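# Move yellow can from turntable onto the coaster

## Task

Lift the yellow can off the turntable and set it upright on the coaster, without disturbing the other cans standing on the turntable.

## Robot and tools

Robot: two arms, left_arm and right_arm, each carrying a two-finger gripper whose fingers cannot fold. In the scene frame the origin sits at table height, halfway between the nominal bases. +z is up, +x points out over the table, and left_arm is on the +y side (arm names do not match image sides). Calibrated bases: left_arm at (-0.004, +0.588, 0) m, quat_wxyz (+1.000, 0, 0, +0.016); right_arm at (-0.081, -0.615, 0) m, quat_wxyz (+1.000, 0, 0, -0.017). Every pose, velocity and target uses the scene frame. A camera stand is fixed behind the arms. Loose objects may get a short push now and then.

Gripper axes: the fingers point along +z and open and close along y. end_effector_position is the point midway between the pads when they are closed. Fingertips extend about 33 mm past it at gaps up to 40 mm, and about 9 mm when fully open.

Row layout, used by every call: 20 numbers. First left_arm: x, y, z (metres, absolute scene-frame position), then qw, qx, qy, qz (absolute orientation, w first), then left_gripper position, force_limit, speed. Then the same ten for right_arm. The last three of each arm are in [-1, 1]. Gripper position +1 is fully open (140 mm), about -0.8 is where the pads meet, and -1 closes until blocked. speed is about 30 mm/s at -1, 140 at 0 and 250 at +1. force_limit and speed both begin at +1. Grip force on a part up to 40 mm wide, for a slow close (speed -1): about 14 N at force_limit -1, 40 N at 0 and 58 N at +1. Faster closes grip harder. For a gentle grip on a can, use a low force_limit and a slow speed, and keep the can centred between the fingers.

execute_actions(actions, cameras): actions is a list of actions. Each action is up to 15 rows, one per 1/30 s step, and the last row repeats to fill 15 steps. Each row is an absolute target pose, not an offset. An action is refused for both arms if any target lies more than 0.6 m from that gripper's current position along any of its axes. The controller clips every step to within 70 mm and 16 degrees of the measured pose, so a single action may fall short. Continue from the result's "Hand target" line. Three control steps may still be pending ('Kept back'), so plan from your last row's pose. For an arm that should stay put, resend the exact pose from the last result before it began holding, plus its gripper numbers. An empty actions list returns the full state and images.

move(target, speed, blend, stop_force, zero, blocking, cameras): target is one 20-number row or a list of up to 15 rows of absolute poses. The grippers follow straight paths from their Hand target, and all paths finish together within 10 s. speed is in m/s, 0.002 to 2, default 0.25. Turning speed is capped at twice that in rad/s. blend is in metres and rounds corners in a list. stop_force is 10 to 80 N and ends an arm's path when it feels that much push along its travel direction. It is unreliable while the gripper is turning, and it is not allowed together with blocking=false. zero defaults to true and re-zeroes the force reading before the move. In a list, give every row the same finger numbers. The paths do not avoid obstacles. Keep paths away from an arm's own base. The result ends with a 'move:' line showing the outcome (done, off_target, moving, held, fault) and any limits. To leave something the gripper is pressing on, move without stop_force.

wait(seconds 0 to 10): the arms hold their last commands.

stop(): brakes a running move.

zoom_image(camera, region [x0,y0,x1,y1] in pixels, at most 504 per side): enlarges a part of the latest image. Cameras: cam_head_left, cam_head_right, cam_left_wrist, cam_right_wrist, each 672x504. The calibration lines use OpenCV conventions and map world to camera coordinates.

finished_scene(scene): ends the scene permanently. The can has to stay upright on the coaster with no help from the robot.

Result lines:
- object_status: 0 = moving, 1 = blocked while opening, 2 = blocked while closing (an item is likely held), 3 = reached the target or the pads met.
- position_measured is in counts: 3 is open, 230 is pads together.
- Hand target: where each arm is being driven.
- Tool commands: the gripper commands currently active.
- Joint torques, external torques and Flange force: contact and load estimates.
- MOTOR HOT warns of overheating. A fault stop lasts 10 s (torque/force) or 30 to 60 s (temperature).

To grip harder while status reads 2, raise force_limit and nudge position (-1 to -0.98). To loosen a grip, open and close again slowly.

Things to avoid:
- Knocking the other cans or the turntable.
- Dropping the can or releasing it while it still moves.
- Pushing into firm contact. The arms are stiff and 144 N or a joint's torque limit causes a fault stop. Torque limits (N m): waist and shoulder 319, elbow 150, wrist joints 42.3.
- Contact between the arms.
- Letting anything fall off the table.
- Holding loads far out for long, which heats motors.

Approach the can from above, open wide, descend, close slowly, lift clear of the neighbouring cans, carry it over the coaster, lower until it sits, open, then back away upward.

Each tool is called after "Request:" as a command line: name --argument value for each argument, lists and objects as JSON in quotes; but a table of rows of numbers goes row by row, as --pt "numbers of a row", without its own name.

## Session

Request:
execute_actions --actions '[]'

Scene clock: 0.00 s.
left_arm: end_effector_position=(+0.5865, +0.5990, +0.1088) position_measured=3 object_status=3 end_effector_quat_wxyz=(-0.013, +0.888, -0.459, -0.032) | right_arm: end_effector_position=(+0.3148, +0.0395, +0.4022) position_measured=3 object_status=3 end_effector_quat_wxyz=(-0.053, +0.899, +0.147, +0.409)
Joint positions: left_arm=[-0.1 0.233 1.937 0.057 1.021 2.426] | right_arm=[1.287 0.103 1.736 -0.869 0.94 2.903]
Joint velocities: within noise
Joint torques (N m): no reading
External joint torques (N m): no reading
Flange force (N): no reading
Hand target: left_arm +0.5865, +0.5990, +0.1088; -0.013, +0.888, -0.459, -0.032 | right_arm +0.3148, +0.0395, +0.4022; -0.053, +0.899, +0.147, +0.409
Tool commands: left_gripper/position=+1.0 left_gripper/force_limit=+1.0 left_gripper/speed=+1.0 right_gripper/position=+1.0 right_gripper/force_limit=+1.0 right_gripper/speed=+1.0
camera_calibration:
cam_left_wrist: T_world_to_cam=[[-0.823785, -0.566784, -0.0115708, 0.834265], [-0.514768, 0.739323, 0.434068, -0.188989], [-0.237468, 0.363535, -0.900806, 0.161941], [0, 0, 0, 1]] pos_world=[0.628426, 0.5537, 0.237565]
cam_right_wrist: T_world_to_cam=[[0.286402, -0.95803, 0.0123437, -0.0493059], [-0.849227, -0.259798, -0.459693, 0.456767], [0.443607, 0.121174, -0.887992, 0.353714], [0, 0, 0, 1]] pos_world=[0.245111, 0.0285697, 0.524677]

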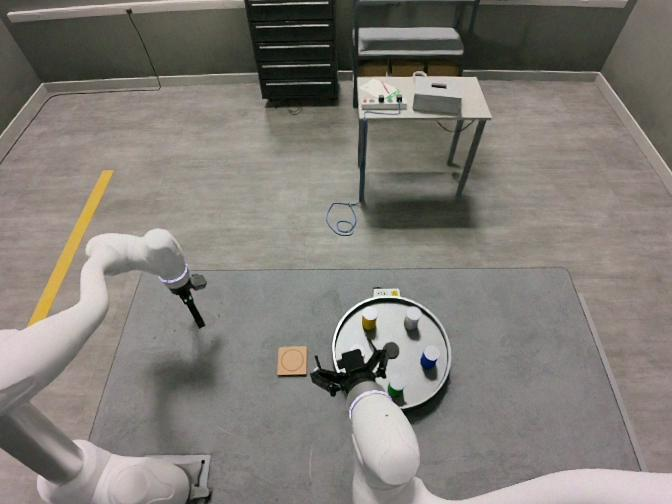

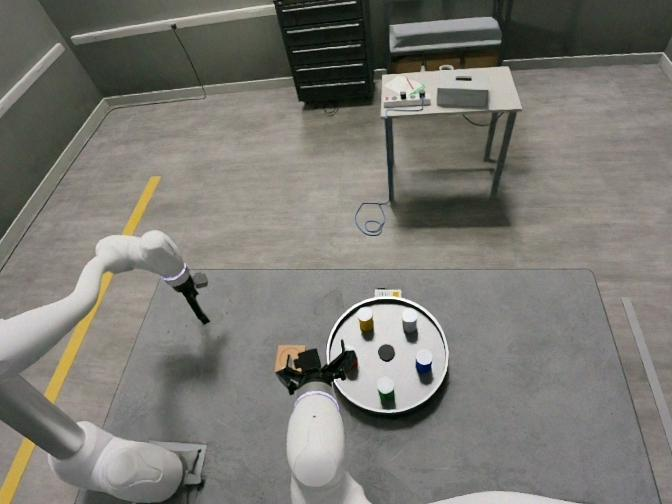

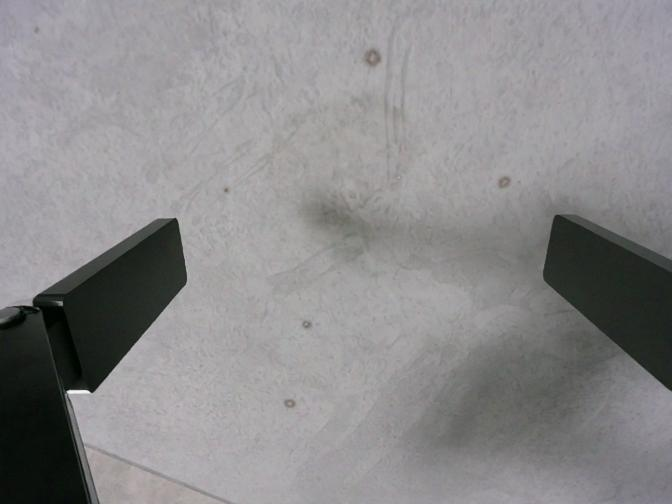

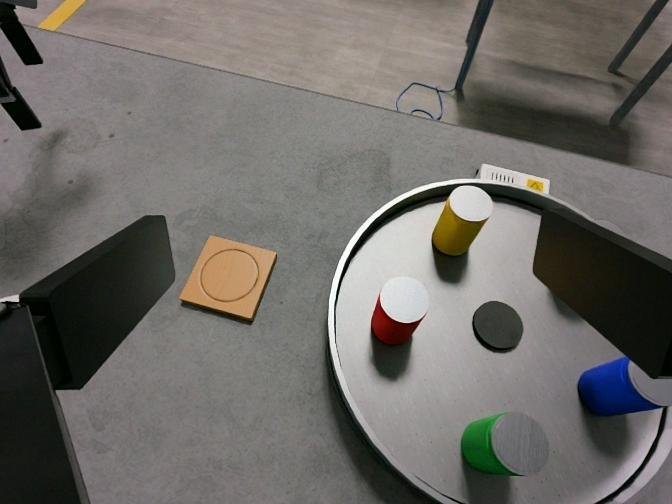

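Request:
move --pt "0.5865 0.45 0.25 -0.013 0.888 -0.459 -0.032 1 0 0 0.33 -0.20 0.4022 -0.053 0.899 0.147 0.409 1 1 1" --pt "0.5463 -0.0235 0.25 0 1 0 0 1 0 0.1 0.35 -0.42 0.4022 -0.053 0.899 0.147 0.409 1 1 1" --blend 0.05 --speed 0.4 --cameras '["cam_left_wrist"]'

Request:
wait --seconds 0.2 --cameras '["cam_left_wrist","cam_head_left"]'

Request:
wait --seconds 0.6 --cameras '["cam_left_wrist","cam_head_left"]'

Scene clock: 3.23 s.
left_arm: end_effector_position=(+0.5463, -0.0235, +0.2500) position_measured=3 object_status=3 end_effector_quat_wxyz=(+0.000, +1.000, +0.000, +0.000) | right_arm: end_effector_position=(+0.3500, -0.4200, +0.4022) position_measured=3 object_status=3 end_effector_quat_wxyz=(-0.053, +0.899, +0.147, +0.409)
Joint positions: left_arm=[-0.913 0.463 1.332 0 1.346 0.691] | right_arm=[0.457 -0.563 2.233 -0.168 0.633 1.76]
Joint torques (N m): left_arm=[2.05 -88.11 -41.89 4.04 0.42 -0.27] | right_arm=[1.35 15.62 -46.13 3.64 -1.69 0]
External joint torques (N m): left_arm=[-2.11 1.35 1.16 0.17 -0.46 0.27] | right_arm=[-1.29 -4.41 2.56 0.3 -0.32 0]
Flange force (N): left_arm=[-2.4 0.7 2.7] | right_arm=[0.0 0.0 0.0]
Hand target: left_arm +0.5463, -0.0235, +0.2500; +0.000, +1.000, +0.000, +0.000 | right_arm +0.3500, -0.4200, +0.4022; -0.053, +0.899, +0.147, +0.409
Off the commanded pose: left_arm 0.000 m, 0 deg | right_arm 0.000 m, 0 deg.
move: done
camera_calibration:
cam_left_wrist: T_world_to_cam=[[-0.0128699, -0.999731, -0.0193145, -0.00127268], [-0.928399, 0.0047733, 0.371555, 0.413543], [-0.371363, 0.0227134, -0.92821, 0.577904], [0, 0, 0, 1]] pos_world=[0.598528, -0.0163725, 0.382737]
Images, in order (width x height): cam_left_wrist 672x504.

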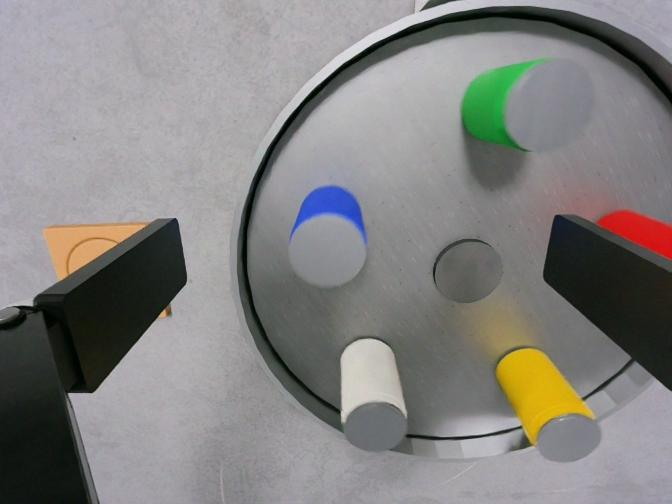

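Scene clock: 3.43 s.
left_arm: end_effector_position=(+0.5463, -0.0235, +0.2500) position_measured=3 object_status=3 end_effector_quat_wxyz=(+0.000, +1.000, +0.000, +0.000) | right_arm: end_effector_position=(+0.3500, -0.4200, +0.4022) position_measured=3 object_status=3 end_effector_quat_wxyz=(-0.053, +0.899, +0.147, +0.409)
Joint positions: left_arm=[-0.913 0.463 1.332 0 1.346 0.691] | right_arm=[0.457 -0.563 2.233 -0.168 0.633 1.76]
Joint torques (N m): left_arm=[2.36 -88.08 -41.95 4.04 0.44 -0.26] | right_arm=[1.42 15.26 -46.16 3.58 -1.67 0.02]
External joint torques (N m): left_arm=[-2.28 1.64 1.32 0.17 -0.48 0.26] | right_arm=[-1.39 -3.87 2.62 0.36 -0.34 -0.02]
Flange force (N): left_arm=[-2.5 0.8 3.1] | right_arm=[0.0 0.0 0.0]
Hand target: left_arm +0.5463, -0.0235, +0.2500; +0.000, +1.000, +0.000, +0.000 | right_arm +0.3500, -0.4200, +0.4022; -0.053, +0.899, +0.147, +0.409
Tool commands: left_gripper/position=+1.0 left_gripper/force_limit=+0.0 left_gripper/speed=+0.1 right_gripper/position=+1.0 right_gripper/force_limit=+1.0 right_gripper/speed=+1.0
Off the commanded pose: left_arm 0.000 m, 0 deg | right_arm 0.000 m, 0 deg.
wait: 0.20 s; at rest by 0.17 s
camera_calibration:
cam_left_wrist: T_world_to_cam=[[-0.0128699, -0.999731, -0.0193145, -0.00127268], [-0.928399, 0.0047733, 0.371555, 0.413543], [-0.371363, 0.0227134, -0.92821, 0.577904], [0, 0, 0, 1]] pos_world=[0.598528, -0.0163725, 0.382737]
Images, in order (width x height): cam_head_left 672x504, cam_left_wrist 672x504.

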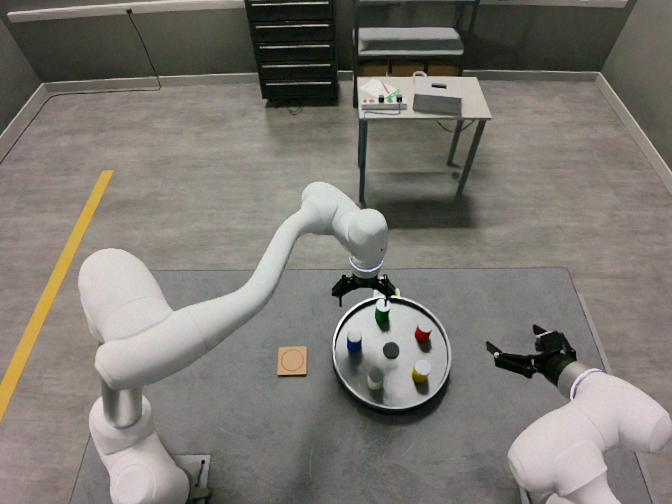

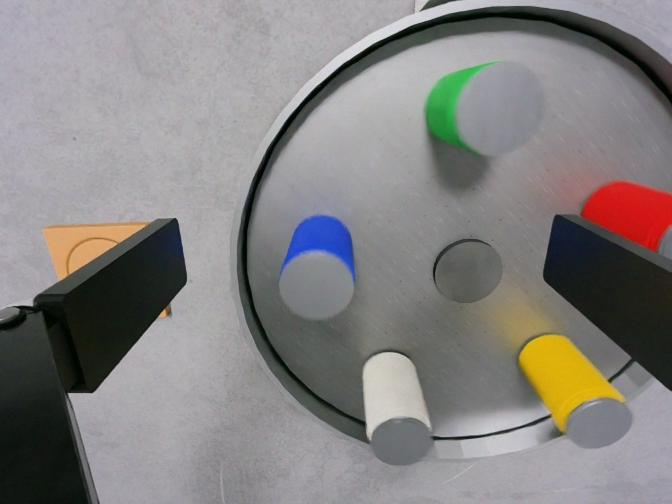

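Scene clock: 4.03 s.
left_arm: end_effector_position=(+0.5463, -0.0235, +0.2500) position_measured=3 object_status=3 end_effector_quat_wxyz=(+0.000, +1.000, +0.000, +0.000) | right_arm: end_effector_position=(+0.3500, -0.4200, +0.4022) position_measured=3 object_status=3 end_effector_quat_wxyz=(-0.053, +0.899, +0.147, +0.409)
Joint positions: left_arm=[-0.913 0.463 1.332 0 1.346 0.691] | right_arm=[0.457 -0.563 2.233 -0.168 0.633 1.76]
Joint torques (N m): left_arm=[2.44 -88.09 -41.8 4.01 0.41 -0.28] | right_arm=[1.46 15.55 -46.13 3.64 -1.66 0.03]
External joint torques (N m): left_arm=[-2.26 2.4 1.49 0.16 -0.45 0.28] | right_arm=[-1.48 -3.97 2.64 0.29 -0.34 -0.03]
Flange force (N): left_arm=[-1.9 1.5 3.5] | right_arm=[0.0 0.0 0.0]
Hand target: left_arm +0.5463, -0.0235, +0.2500; +0.000, +1.000, +0.000, +0.000 | right_arm +0.3500, -0.4200, +0.4022; -0.053, +0.899, +0.147, +0.409
Tool commands: left_gripper/position=+1.0 left_gripper/force_limit=+0.0 left_gripper/speed=+0.1 right_gripper/position=+1.0 right_gripper/force_limit=+1.0 right_gripper/speed=+1.0
Off the commanded pose: left_arm 0.000 m, 0 deg | right_arm 0.000 m, 0 deg.
wait: 0.60 s; at rest by 0.17 s
camera_calibration:
cam_left_wrist: T_world_to_cam=[[-0.0128699, -0.999731, -0.0193145, -0.00127268], [-0.928399, 0.0047733, 0.371555, 0.413543], [-0.371363, 0.0227134, -0.92821, 0.577904], [0, 0, 0, 1]] pos_world=[0.598528, -0.0163725, 0.382737]
Images, in order (width x height): cam_head_left 672x504, cam_left_wrist 672x504.

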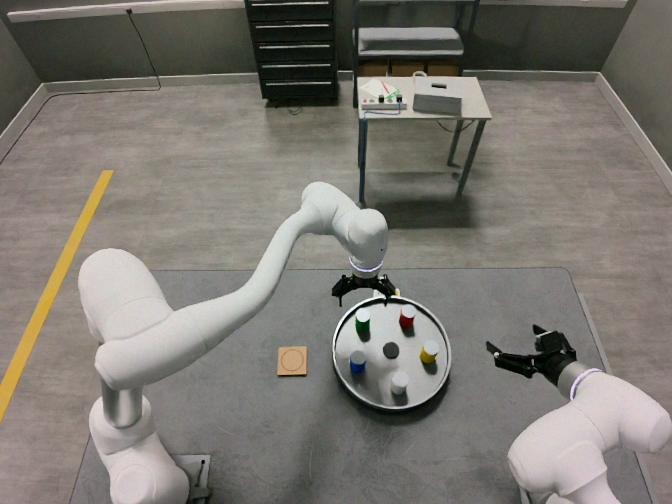

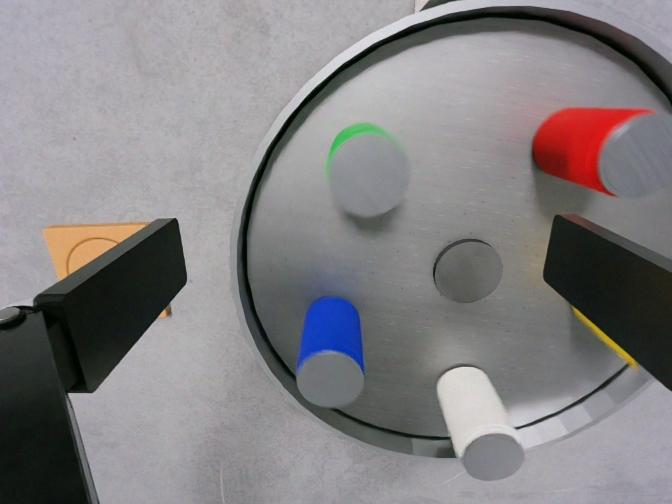

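Request:
move --target '[0.5463,-0.0185,0.122,0,1,0,0,1,0,0.1,0.35,-0.42,0.4022,-0.053,0.899,0.147,0.409,1,1,1]' --cameras '["cam_left_wrist"]'

Request:
wait --seconds 0.4 --cameras '["cam_left_wrist"]'

Request:
wait --seconds 0.4 --cameras '["cam_left_wrist"]'

Scene clock: 5.33 s.
left_arm: end_effector_position=(+0.5463, -0.0185, +0.1221) position_measured=3 object_status=3 end_effector_quat_wxyz=(+0.000, +1.000, +0.000, +0.000) | right_arm: end_effector_position=(+0.3500, -0.4200, +0.4022) position_measured=3 object_status=3 end_effector_quat_wxyz=(-0.053, +0.899, +0.147, +0.409)
Joint positions: left_arm=[-0.909 0.525 1.478 0 1.138 0.695] | right_arm=[0.457 -0.563 2.233 -0.168 0.633 1.76]
Joint torques (N m): left_arm=[1.98 -91.96 -39.07 3.74 0.46 -0.26] | right_arm=[1.31 15.5 -46.1 3.62 -1.71 0.04]
External joint torques (N m): left_arm=[-1.91 2.68 1.28 0.16 -0.5 0.26] | right_arm=[-1.36 -3.73 2.62 0.32 -0.3 -0.04]
Flange force (N): left_arm=[-1.3 1.6 3.7] | right_arm=[0.0 0.0 0.0]
Hand target: left_arm +0.5463, -0.0185, +0.1220; +0.000, +1.000, +0.000, +0.000 | right_arm +0.3500, -0.4200, +0.4022; -0.053, +0.899, +0.147, +0.409
Off the commanded pose: left_arm 0.000 m, 0 deg | right_arm 0.000 m, 0 deg.
move: done
camera_calibration:
cam_left_wrist: T_world_to_cam=[[-0.0128667, -0.999731, -0.0193156, 0.00125335], [-0.928447, 0.00477282, 0.371435, 0.46123], [-0.371243, 0.0227126, -0.928258, 0.458957], [0, 0, 0, 1]] pos_world=[0.598628, -0.0113725, 0.254737]
Images, in order (width x height): cam_left_wrist 672x504.

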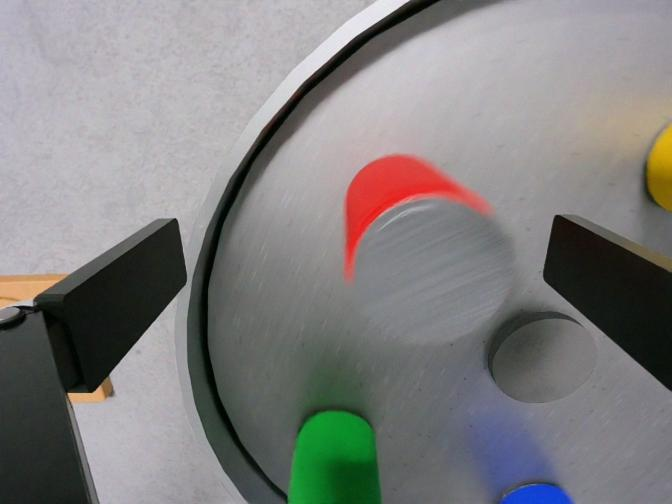

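Scene clock: 5.73 s.
left_arm: end_effector_position=(+0.5463, -0.0185, +0.1220) position_measured=3 object_status=3 end_effector_quat_wxyz=(+0.000, +1.000, +0.000, +0.000) | right_arm: end_effector_position=(+0.3500, -0.4200, +0.4022) position_measured=3 object_status=3 end_effector_quat_wxyz=(-0.053, +0.899, +0.147, +0.409)
Joint positions: left_arm=[-0.909 0.525 1.478 0 1.138 0.695] | right_arm=[0.457 -0.563 2.233 -0.168 0.633 1.76]
Joint torques (N m): left_arm=[2.08 -91.13 -39.12 3.74 0.41 -0.28] | right_arm=[1.2 15.51 -46.17 3.58 -1.67 0.03]
External joint torques (N m): left_arm=[-1.97 2.44 1.53 0.16 -0.45 0.28] | right_arm=[-1.25 -3.76 2.71 0.34 -0.34 -0.03]
Flange force (N): left_arm=[-1.9 1.0 3.7] | right_arm=[0.0 0.0 0.0]
Hand target: left_arm +0.5463, -0.0185, +0.1220; +0.000, +1.000, +0.000, +0.000 | right_arm +0.3500, -0.4200, +0.4022; -0.053, +0.899, +0.147, +0.409
Tool commands: left_gripper/position=+1.0 left_gripper/force_limit=+0.0 left_gripper/speed=+0.1 right_gripper/position=+1.0 right_gripper/force_limit=+1.0 right_gripper/speed=+1.0
Off the commanded pose: left_arm 0.000 m, 0 deg | right_arm 0.000 m, 0 deg.
wait: 0.40 s; at rest by 0.17 s
camera_calibration:
cam_left_wrist: T_world_to_cam=[[-0.0129036, -0.999728, -0.0194086, 0.00129778], [-0.928398, 0.00476955, 0.371556, 0.461078], [-0.371362, 0.0228133, -0.928208, 0.458979], [0, 0, 0, 1]] pos_world=[0.598528, -0.0113725, 0.254737]
Images, in order (width x height): cam_left_wrist 672x504.

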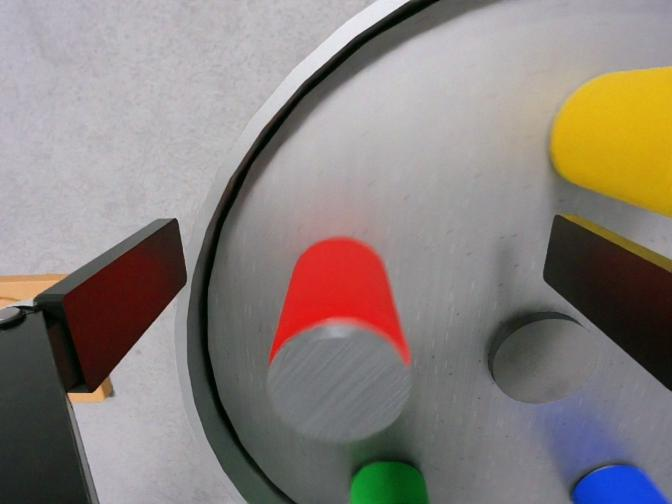

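Scene clock: 6.13 s.
left_arm: end_effector_position=(+0.5463, -0.0185, +0.1220) position_measured=3 object_status=3 end_effector_quat_wxyz=(+0.000, +1.000, +0.000, +0.000) | right_arm: end_effector_position=(+0.3500, -0.4200, +0.4022) position_measured=3 object_status=3 end_effector_quat_wxyz=(-0.053, +0.899, +0.147, +0.409)
Joint positions: left_arm=[-0.909 0.525 1.478 0 1.138 0.695] | right_arm=[0.457 -0.563 2.233 -0.168 0.633 1.76]
Joint torques (N m): left_arm=[2.27 -90.96 -38.97 3.77 0.42 -0.27] | right_arm=[1.51 15.33 -46.07 3.6 -1.69 0.03]
External joint torques (N m): left_arm=[-2.51 1.7 1.19 0.12 -0.46 0.27] | right_arm=[-1.47 -4.11 2.52 0.33 -0.33 -0.04]
Flange force (N): left_arm=[-2.6 1.2 2.9] | right_arm=[0.0 0.0 0.0]
Hand target: left_arm +0.5463, -0.0185, +0.1220; +0.000, +1.000, +0.000, +0.000 | right_arm +0.3500, -0.4200, +0.4022; -0.053, +0.899, +0.147, +0.409
Tool commands: left_gripper/position=+1.0 left_gripper/force_limit=+0.0 left_gripper/speed=+0.1 right_gripper/position=+1.0 right_gripper/force_limit=+1.0 right_gripper/speed=+1.0
Off the commanded pose: left_arm 0.000 m, 0 deg | right_arm 0.000 m, 0 deg.
wait: 0.40 s; at rest by 0.17 s
camera_calibration:
cam_left_wrist: T_world_to_cam=[[-0.0129057, -0.999728, -0.0194078, 0.00129884], [-0.928398, 0.00477182, 0.371556, 0.461078], [-0.371362, 0.0228134, -0.928208, 0.458979], [0, 0, 0, 1]] pos_world=[0.598528, -0.0113725, 0.254737]
Images, in order (width x height): cam_left_wrist 672x504.

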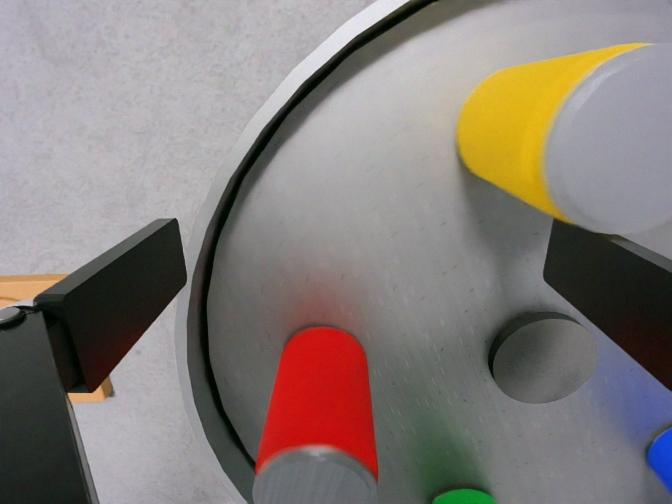

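Request:
wait --seconds 0.1

Scene clock: 6.67 s.
left_arm: end_effector_position=(+0.5463, -0.0185, +0.1220) position_measured=3 object_status=3 end_effector_quat_wxyz=(+0.000, +1.000, +0.000, +0.000) | right_arm: end_effector_position=(+0.3500, -0.4200, +0.4022) position_measured=3 object_status=3 end_effector_quat_wxyz=(-0.053, +0.899, +0.147, +0.409)
Joint positions: left_arm=[-0.909 0.525 1.478 0 1.138 0.695] | right_arm=[0.457 -0.563 2.233 -0.168 0.633 1.76]
Joint torques (N m): left_arm=[2.33 -90.96 -38.98 3.74 0.43 -0.26] | right_arm=[1.53 15.28 -46.36 3.57 -1.71 0.03]
External joint torques (N m): left_arm=[-2.22 2.39 1.33 0.16 -0.48 0.26] | right_arm=[-1.56 -3.66 2.87 0.36 -0.3 -0.03]
Flange force (N): left_arm=[-1.9 1.5 3.5] | right_arm=[0.0 0.0 0.0]
Hand target: left_arm +0.5463, -0.0185, +0.1220; +0.000, +1.000, +0.000, +0.000 | right_arm +0.3500, -0.4200, +0.4022; -0.053, +0.899, +0.147, +0.409
Tool commands: left_gripper/position=+1.0 left_gripper/force_limit=+0.0 left_gripper/speed=+0.1 right_gripper/position=+1.0 right_gripper/force_limit=+1.0 right_gripper/speed=+1.0
Off the commanded pose: left_arm 0.000 m, 0 deg | right_arm 0.000 m, 0 deg.
wait: 0.10 s; at rest from the start

Request:
wait --seconds 5.24

Request:
execute_actions --actions '[[[0.5462,-0.0184,0.122,0,1,0,0,1,0,0.1,0.35,-0.42,0.4022,-0.053,0.899,0.147,0.409,1,1,1],[0.5458,-0.0180,0.122,0,1,0,0,1,0,0.1,0.35,-0.42,0.4022,-0.053,0.899,0.147,0.409,1,1,1],[0.5450,-0.0179,0.122,0,1,0,0,1,0,0.1,0.35,-0.42,0.4022,-0.053,0.899,0.147,0.409,1,1,1],[0.5439,-0.0175,0.122,0,1,0,0,1,0,0.1,0.35,-0.42,0.4022,-0.053,0.899,0.147,0.409,1,1,1],[0.5426,-0.0170,0.122,0,1,0,0,1,0,0.1,0.35,-0.42,0.4022,-0.053,0.899,0.147,0.409,1,1,1],[0.5408,-0.0166,0.122,0,1,0,0,1,0,0.1,0.35,-0.42,0.4022,-0.053,0.899,0.147,0.409,1,1,1],[0.5388,-0.0156,0.122,0,1,0,0,-1,0,0.1,0.35,-0.42,0.4022,-0.053,0.899,0.147,0.409,1,1,1],[0.5364,-0.0149,0.122,0,1,0,0,-1,0,0.1,0.35,-0.42,0.4022,-0.053,0.899,0.147,0.409,1,1,1],[0.5337,-0.0141,0.122,0,1,0,0,-1,0,0.1,0.35,-0.42,0.4022,-0.053,0.899,0.147,0.409,1,1,1],[0.5305,-0.0130,0.122,0,1,0,0,-1,0,0.1,0.35,-0.42,0.4022,-0.053,0.899,0.147,0.409,1,1,1],[0.5270,-0.0119,0.122,0,1,0,0,-1,0,0.1,0.35,-0.42,0.4022,-0.053,0.899,0.147,0.409,1,1,1],[0.5231,-0.0102,0.122,0,1,0,0,-1,0,0.1,0.35,-0.42,0.4022,-0.053,0.899,0.147,0.409,1,1,1],[0.5190,-0.0086,0.122,0,1,0,0,-1,0,0.1,0.35,-0.42,0.4022,-0.053,0.899,0.147,0.409,1,1,1],[0.5147,-0.0066,0.122,0,1,0,0,-1,0,0.1,0.35,-0.42,0.4022,-0.053,0.899,0.147,0.409,1,1,1],[0.5104,-0.0047,0.122,0,1,0,0,-1,0,0.1,0.35,-0.42,0.4022,-0.053,0.899,0.147,0.409,1,1,1]],[[0.5061,-0.0030,0.122,0,1,0,0,-1,0,0.1,0.35,-0.42,0.4022,-0.053,0.899,0.147,0.409,1,1,1],[0.5016,-0.0014,0.122,0,1,0,0,-1,0,0.1,0.35,-0.42,0.4022,-0.053,0.899,0.147,0.409,1,1,1],[0.4972,0.0001,0.122,0,1,0,0,-1,0,0.1,0.35,-0.42,0.4022,-0.053,0.899,0.147,0.409,1,1,1],[0.4927,0.0013,0.122,0,1,0,0,-1,0,0.1,0.35,-0.42,0.4022,-0.053,0.899,0.147,0.409,1,1,1],[0.4881,0.0025,0.122,0,1,0,0,-1,0,0.1,0.35,-0.42,0.4022,-0.053,0.899,0.147,0.409,1,1,1],[0.4835,0.0034,0.122,0,1,0,0,-1,0,0.1,0.35,-0.42,0.4022,-0.053,0.899,0.147,0.409,1,1,1],[0.4789,0.0043,0.122,0,1,0,0,-1,0,0.1,0.35,-0.42,0.4022,-0.053,0.899,0.147,0.409,1,1,1],[0.4743,0.0049,0.122,0,1,0,0,-1,0,0.1,0.35,-0.42,0.4022,-0.053,0.899,0.147,0.409,1,1,1],[0.4696,0.0054,0.122,0,1,0,0,-1,0,0.1,0.35,-0.42,0.4022,-0.053,0.899,0.147,0.409,1,1,1],[0.4649,0.0058,0.122,0,1,0,0,-1,0,0.1,0.35,-0.42,0.4022,-0.053,0.899,0.147,0.409,1,1,1],[0.4603,0.0060,0.122,0,1,0,0,-1,0,0.1,0.35,-0.42,0.4022,-0.053,0.899,0.147,0.409,1,1,1],[0.4555,0.0060,0.124,0,1,0,0,-1,0,0.1,0.35,-0.42,0.4022,-0.053,0.899,0.147,0.409,1,1,1],[0.4509,0.0059,0.128,0,1,0,0,-1,0,0.1,0.35,-0.42,0.4022,-0.053,0.899,0.147,0.409,1,1,1],[0.4462,0.0056,0.134,0,1,0,0,-1,0,0.1,0.35,-0.42,0.4022,-0.053,0.899,0.147,0.409,1,1,1],[0.4415,0.0051,0.141,0,1,0,0,-1,0,0.1,0.35,-0.42,0.4022,-0.053,0.899,0.147,0.409,1,1,1]]]' --cameras '["cam_left_wrist"]'

Request:
move --pt "0.44 0.02 0.22 0 1 0 0 -1 0 0.1 0.35 -0.42 0.4022 -0.053 0.899 0.147 0.409 1 1 1" --pt "0.445 0.15 0.22 0 1 0 0 -1 0 0.1 0.35 -0.42 0.4022 -0.053 0.899 0.147 0.409 1 1 1" --blend 0.03 --cameras '["cam_left_wrist","cam_head_left"]'

Scene clock: 12.63 s.
left_arm: end_effector_position=(+0.5463, -0.0185, +0.1220) position_measured=3 object_status=3 end_effector_quat_wxyz=(+0.000, +1.000, +0.000, +0.000) | right_arm: end_effector_position=(+0.3500, -0.4200, +0.4022) position_measured=3 object_status=3 end_effector_quat_wxyz=(-0.053, +0.899, +0.147, +0.409)
Joint positions: left_arm=[-0.909 0.525 1.478 0 1.138 0.695] | right_arm=[0.457 -0.563 2.233 -0.168 0.633 1.76]
Joint torques (N m): left_arm=[2.14 -91.11 -39 3.75 0.42 -0.25] | right_arm=[1.29 15.43 -46.19 3.6 -1.66 0.05]
External joint torques (N m): left_arm=[-1.96 2.67 1.58 0.12 -0.45 0.25] | right_arm=[-1.3 -3.81 2.66 0.33 -0.35 -0.05]
Flange force (N): left_arm=[-1.8 1.2 3.9] | right_arm=[0.0 0.0 0.0]
Hand target: left_arm +0.5463, -0.0185, +0.1220; +0.000, +1.000, +0.000, +0.000 | right_arm +0.3500, -0.4200, +0.4022; -0.053, +0.899, +0.147, +0.409
Tool commands: left_gripper/position=+1.0 left_gripper/force_limit=+0.0 left_gripper/speed=+0.1 right_gripper/position=+1.0 right_gripper/force_limit=+1.0 right_gripper/speed=+1.0
Off the commanded pose: left_arm 0.000 m, 0 deg | right_arm 0.000 m, 0 deg.
wait: 5.27 s; at rest from the start

Scene clock: 13.53 s.
left_arm: end_effector_position=(+0.4656, +0.0056, +0.1221) position_measured=155 object_status=0 end_effector_quat_wxyz=(+0.000, +1.000, +0.000, +0.000) end_effector_velocity=(-0.141, +0.009, +0.006) end_effector_angular_velocity=(+0.001, +0.000, -0.001) | right_arm: end_effector_position=(+0.3500, -0.4200, +0.4022) position_measured=3 object_status=3 end_effector_quat_wxyz=(-0.053, +0.899, +0.147, +0.409)
Joint positions: left_arm=[-0.971 0.423 1.638 0 1.08 0.633] | right_arm=[0.457 -0.563 2.233 -0.168 0.633 1.76]
Joint velocities: left_arm=[-0.145 -0.141 0.203 0.001 -0.061 -0.144] | right_arm=[within noise]
Joint torques (N m): left_arm=[1.64 -77.19 -36.28 3.73 0.54 -0.19] | right_arm=[1.45 15.36 -46.18 3.63 -1.68 0.02]
External joint torques (N m): left_arm=[-2.21 -1.07 -0.98 0.11 -0.61 0.19] | right_arm=[-1.37 -4.38 2.59 0.31 -0.34 -0.02]
External joint torques at the end of the 1st action: left_arm=[-0.46 0.77 2.65 0.15 -0.3 -0.25] | right_arm=[-1.34 -3.91 2.78 0.32 -0.34 -0.03]
Flange force (N): left_arm=[-2.1 1.7 -0.7] | right_arm=[0.0 0.0 0.0]
Flange force at the end of the 1st action (N): left_arm=[-4.1 -3.3 3.3] | right_arm=[0.0 0.0 0.0]
Hand target: left_arm +0.4557, +0.0061, +0.1239; +0.000, +1.000, +0.000, +0.000 | right_arm +0.3500, -0.4200, +0.4022; -0.053, +0.899, +0.147, +0.409
Off the commanded pose: left_arm 0.031 m, 0 deg | right_arm 0.000 m, 0 deg.
Kept back: 3 steps.
camera_calibration:
cam_left_wrist: T_world_to_cam=[[-0.0129683, -0.99973, -0.0192748, 0.0243508], [-0.92828, 0.00487218, 0.37185, 0.385996], [-0.371655, 0.0227147, -0.928093, 0.428622], [0, 0, 0, 1]] pos_world=[0.517928, 0.0127276, 0.254737]
Images, in order (width x height): cam_left_wrist 672x504.

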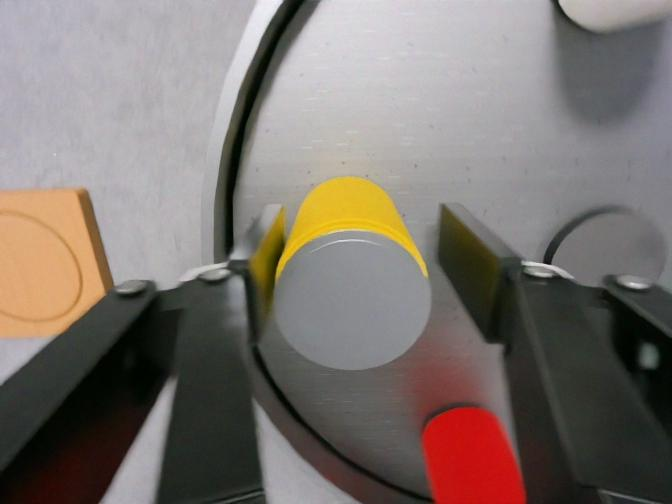

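Scene clock: 15.20 s.
left_arm: end_effector_position=(+0.4450, +0.1500, +0.2200) position_measured=155 object_status=2 end_effector_quat_wxyz=(+0.000, +1.000, +0.000, +0.000) | right_arm: end_effector_position=(+0.3500, -0.4200, +0.4022) position_measured=3 object_status=3 end_effector_quat_wxyz=(-0.053, +0.899, +0.147, +0.409)
Joint positions: left_arm=[-0.861 0.176 1.781 0 1.185 0.743] | right_arm=[0.457 -0.563 2.233 -0.168 0.633 1.76]
Joint torques (N m): left_arm=[2.14 -57.14 -41.16 3.79 0.41 -0.24] | right_arm=[1.59 15.33 -46.11 3.64 -1.72 0.02]
External joint torques (N m): left_arm=[-2.01 0.17 2.55 0.22 -0.44 0.24] | right_arm=[-1.62 -3.68 2.63 0.3 -0.29 -0.02]
Flange force (N): left_arm=[-5.4 -1.3 3.9] | right_arm=[0.0 0.0 0.0]
Hand target: left_arm +0.4450, +0.1500, +0.2200; +0.000, +1.000, +0.000, +0.000 | right_arm +0.3500, -0.4200, +0.4022; -0.053, +0.899, +0.147, +0.409
Off the commanded pose: left_arm 0.000 m, 0 deg | right_arm 0.000 m, 0 deg.
move: done
camera_calibration:
cam_left_wrist: T_world_to_cam=[[-0.0130315, -0.999726, -0.0194665, 0.17043], [-0.928445, 0.00486983, 0.371437, 0.329994], [-0.371241, 0.022914, -0.928254, 0.508364], [0, 0, 0, 1]] pos_world=[0.497328, 0.157127, 0.352637]
Images, in order (width x height): cam_head_left 672x504, cam_left_wrist 672x504.

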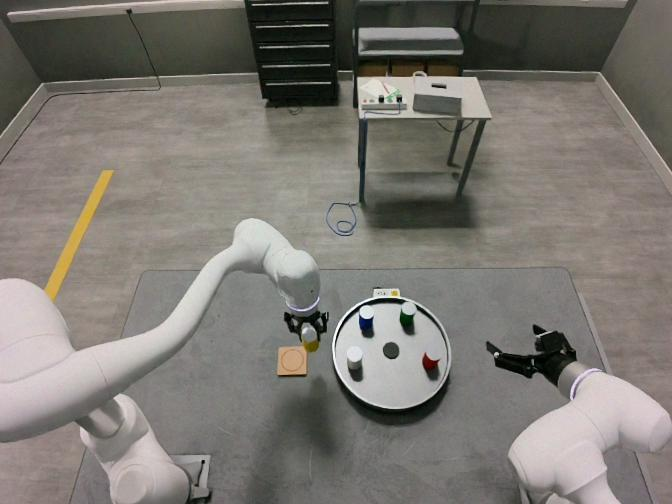

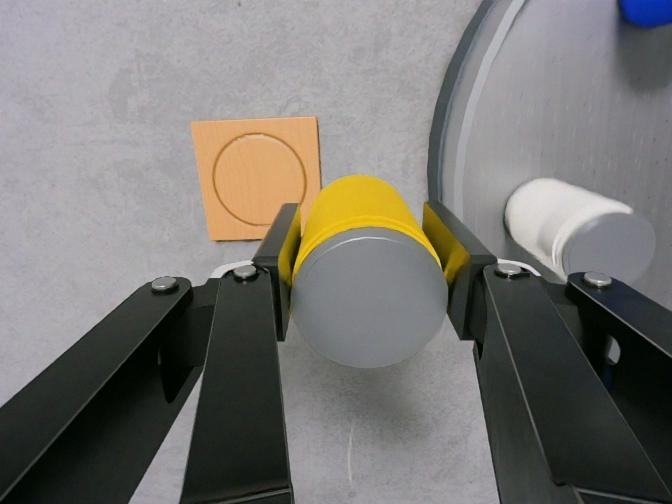

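Request:
move --pt "0.443 0.230 0.18 0 1 0 0 -1 0 0.1 0.35 -0.42 0.4022 -0.053 0.899 0.147 0.409 1 1 1" --pt "0.443 0.230 0.09 0 1 0 0 -1 0 0.1 0.35 -0.42 0.4022 -0.053 0.899 0.147 0.409 1 1 1" --blend 0.02 --cameras '["cam_left_wrist","cam_head_left","cam_head_right"]'

Request:
zoom_image --camera "cam_head_left" --region '[250, 300, 350, 400]'

Request:
zoom_image --camera "cam_head_right" --region '[240, 300, 340, 400]'

Scene clock: 16.57 s.
left_arm: end_effector_position=(+0.4430, +0.2300, +0.0901) position_measured=155 object_status=2 end_effector_quat_wxyz=(+0.000, +1.000, +0.000, +0.000) | right_arm: end_effector_position=(+0.3500, -0.4200, +0.4022) position_measured=3 object_status=3 end_effector_quat_wxyz=(-0.053, +0.899, +0.147, +0.409)
Joint positions: left_arm=[-0.768 0.204 2.014 0 0.924 0.835] | right_arm=[0.457 -0.563 2.233 -0.168 0.633 1.76]
Joint torques (N m): left_arm=[2.3 -54.12 -35.35 3.27 0.45 -0.25] | right_arm=[1.47 15.37 -46.11 3.59 -1.7 0.04]
External joint torques (N m): left_arm=[-2.23 0.12 2.22 0.15 -0.49 0.25] | right_arm=[-1.46 -3.91 2.64 0.34 -0.31 -0.04]
Flange force (N): left_arm=[-5.5 0.0 3.0] | right_arm=[0.0 0.0 0.0]
Hand target: left_arm +0.4430, +0.2300, +0.0900; +0.000, +1.000, +0.000, +0.000 | right_arm +0.3500, -0.4200, +0.4022; -0.053, +0.899, +0.147, +0.409
Off the commanded pose: left_arm 0.000 m, 0 deg | right_arm 0.000 m, 0 deg.
move: done
camera_calibration:
cam_left_wrist: T_world_to_cam=[[-0.0128678, -0.999731, -0.0193153, 0.247738], [-0.928399, 0.00477104, 0.371555, 0.375878], [-0.371363, 0.0227134, -0.92821, 0.38527], [0, 0, 0, 1]] pos_world=[0.495228, 0.237128, 0.222737]
Images, in order (width x height): cam_head_left 672x504, cam_head_right 672x504, cam_left_wrist 672x504.

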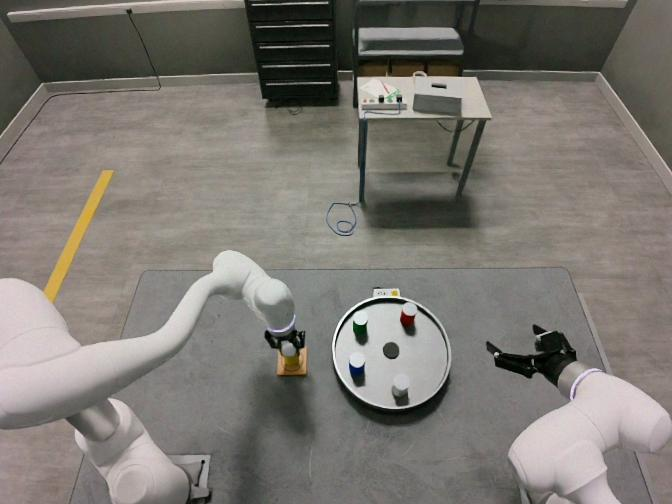

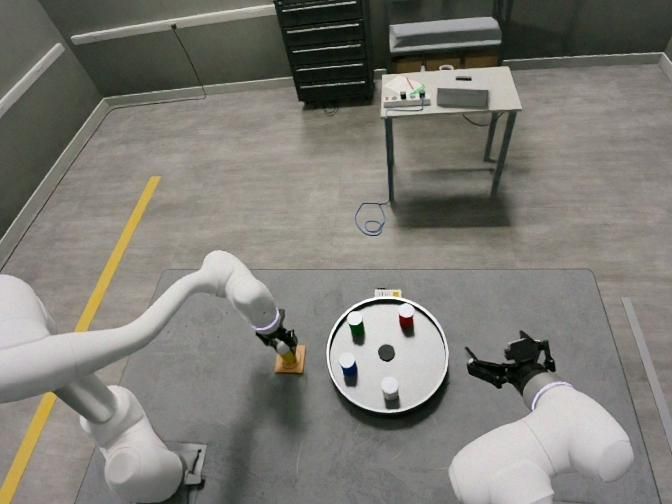

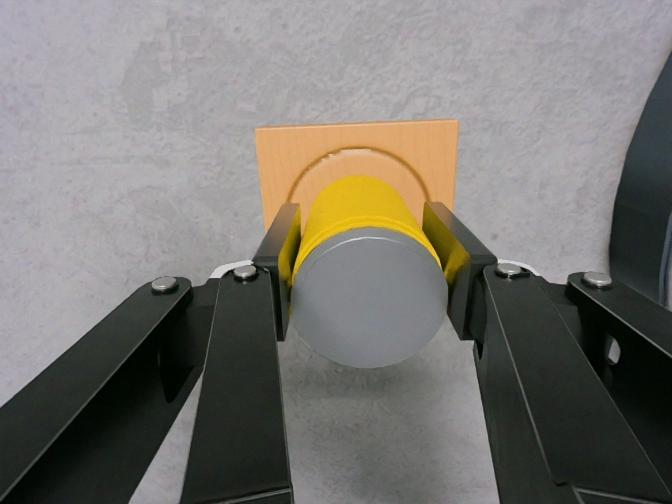

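Scaled by 5.040 from the camera's 672x504 image, which has a finer 960x720 frame.

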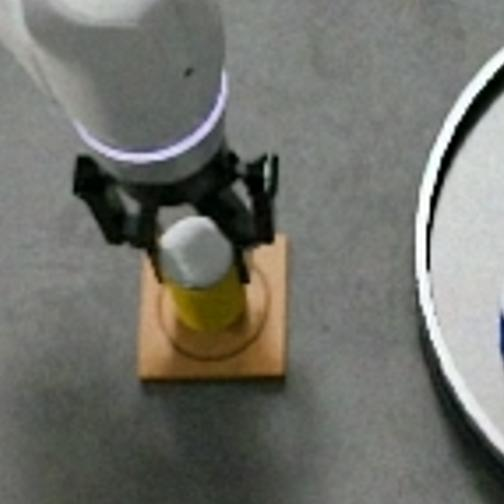

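Scaled by 5.040 from the camera's 672x504 image, which has a finer 960x720 frame.

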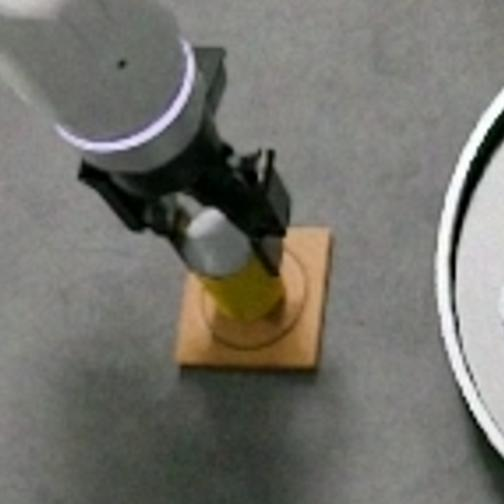

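Request:
move --target '[0.443,0.230,0.07,0,1,0,0,-1,0,0.1,0.35,-0.42,0.4022,-0.053,0.899,0.147,0.409,1,1,1]' --speed 0.015 --stop_force 10

Scene clock: 17.93 s.
left_arm: end_effector_position=(+0.4431, +0.2300, +0.0803) position_measured=155 object_status=2 end_effector_quat_wxyz=(+0.000, +1.000, +0.000, +0.000) | right_arm: end_effector_position=(+0.3500, -0.4200, +0.4022) position_measured=3 object_status=3 end_effector_quat_wxyz=(-0.053, +0.899, +0.147, +0.409)
Joint positions: left_arm=[-0.768 0.215 2.022 0 0.905 0.835] | right_arm=[0.457 -0.563 2.233 -0.168 0.633 1.76]
Joint torques (N m): left_arm=[1.21 -33.63 -23.06 2.81 -2.73 -0.32] | right_arm=[1.59 15.33 -46.2 3.61 -1.7 0.01]
External joint torques (N m): left_arm=[-1.25 -21.19 -9.75 0.57 2.68 0.32] | right_arm=[-1.55 -3.96 2.71 0.33 -0.31 -0.02]
Flange force (N): left_arm=[-9.6 -5.6 -36.8] | right_arm=[0.0 0.0 0.0]
Hand target: left_arm +0.4431, +0.2300, +0.0803; +0.000, +1.000, +0.000, +0.000 | right_arm +0.3500, -0.4200, +0.4022; -0.053, +0.899, +0.147, +0.409
Off the commanded pose: left_arm 0.010 m, 0 deg | right_arm 0.000 m, 0 deg.
move: contact (left_arm)

Request:
move --pt "0.443 0.230 0.081 0 1 0 0 -1 0 0.1 0.35 -0.42 0.4022 -0.053 0.899 0.147 0.409 1 1 1" --pt "0.443 0.230 0.081 0 1 0 0 0.4 0 -1 0.35 -0.42 0.4022 -0.053 0.899 0.147 0.409 1 1 1" --pt "0.443 0.230 0.22 0 1 0 0 0.4 0 -1 0.35 -0.42 0.4022 -0.053 0.899 0.147 0.409 1 1 1" --speed '[0.03,0.1,0.2]' --cameras '["cam_left_wrist"]'

Scene clock: 21.73 s.
left_arm: end_effector_position=(+0.4430, +0.2300, +0.2200) position_measured=78 object_status=3 end_effector_quat_wxyz=(+0.000, +1.000, +0.000, +0.000) | right_arm: end_effector_position=(+0.3500, -0.4200, +0.4022) position_measured=3 object_status=3 end_effector_quat_wxyz=(-0.053, +0.899, +0.147, +0.409)
Joint positions: left_arm=[-0.768 0.092 1.879 0 1.171 0.835] | right_arm=[0.457 -0.563 2.233 -0.168 0.633 1.76]
Joint torques (N m): left_arm=[2.15 -47.84 -39.51 3.8 0.43 -0.27] | right_arm=[1.41 15.32 -46.02 3.6 -1.75 0.02]
External joint torques (N m): left_arm=[-2.08 -0.1 1.28 0.15 -0.47 0.27] | right_arm=[-1.48 -3.46 2.56 0.33 -0.26 -0.02]
Flange force (N): left_arm=[-4.1 0.8 2.4] | right_arm=[0.0 0.0 0.0]
Hand target: left_arm +0.4430, +0.2300, +0.2200; +0.000, +1.000, +0.000, +0.000 | right_arm +0.3500, -0.4200, +0.4022; -0.053, +0.899, +0.147, +0.409
Off the commanded pose: left_arm 0.000 m, 0 deg | right_arm 0.000 m, 0 deg.
move: done
camera_calibration:
cam_left_wrist: T_world_to_cam=[[-0.0129061, -0.999728, -0.0194066, 0.250298], [-0.928364, 0.00477054, 0.371642, 0.327566], [-0.371449, 0.0228129, -0.928173, 0.505851], [0, 0, 0, 1]] pos_world=[0.495228, 0.237127, 0.352637]
Images, in order (width x height): cam_left_wrist 672x504.

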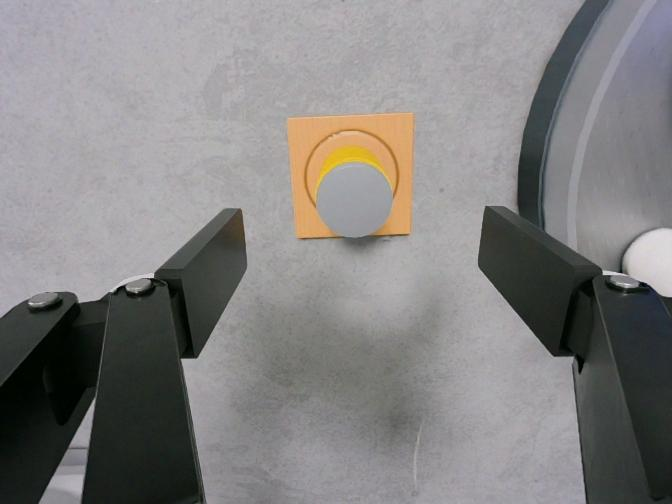

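Request:
finished_scene --scene 2

The scene is finished: the task was done.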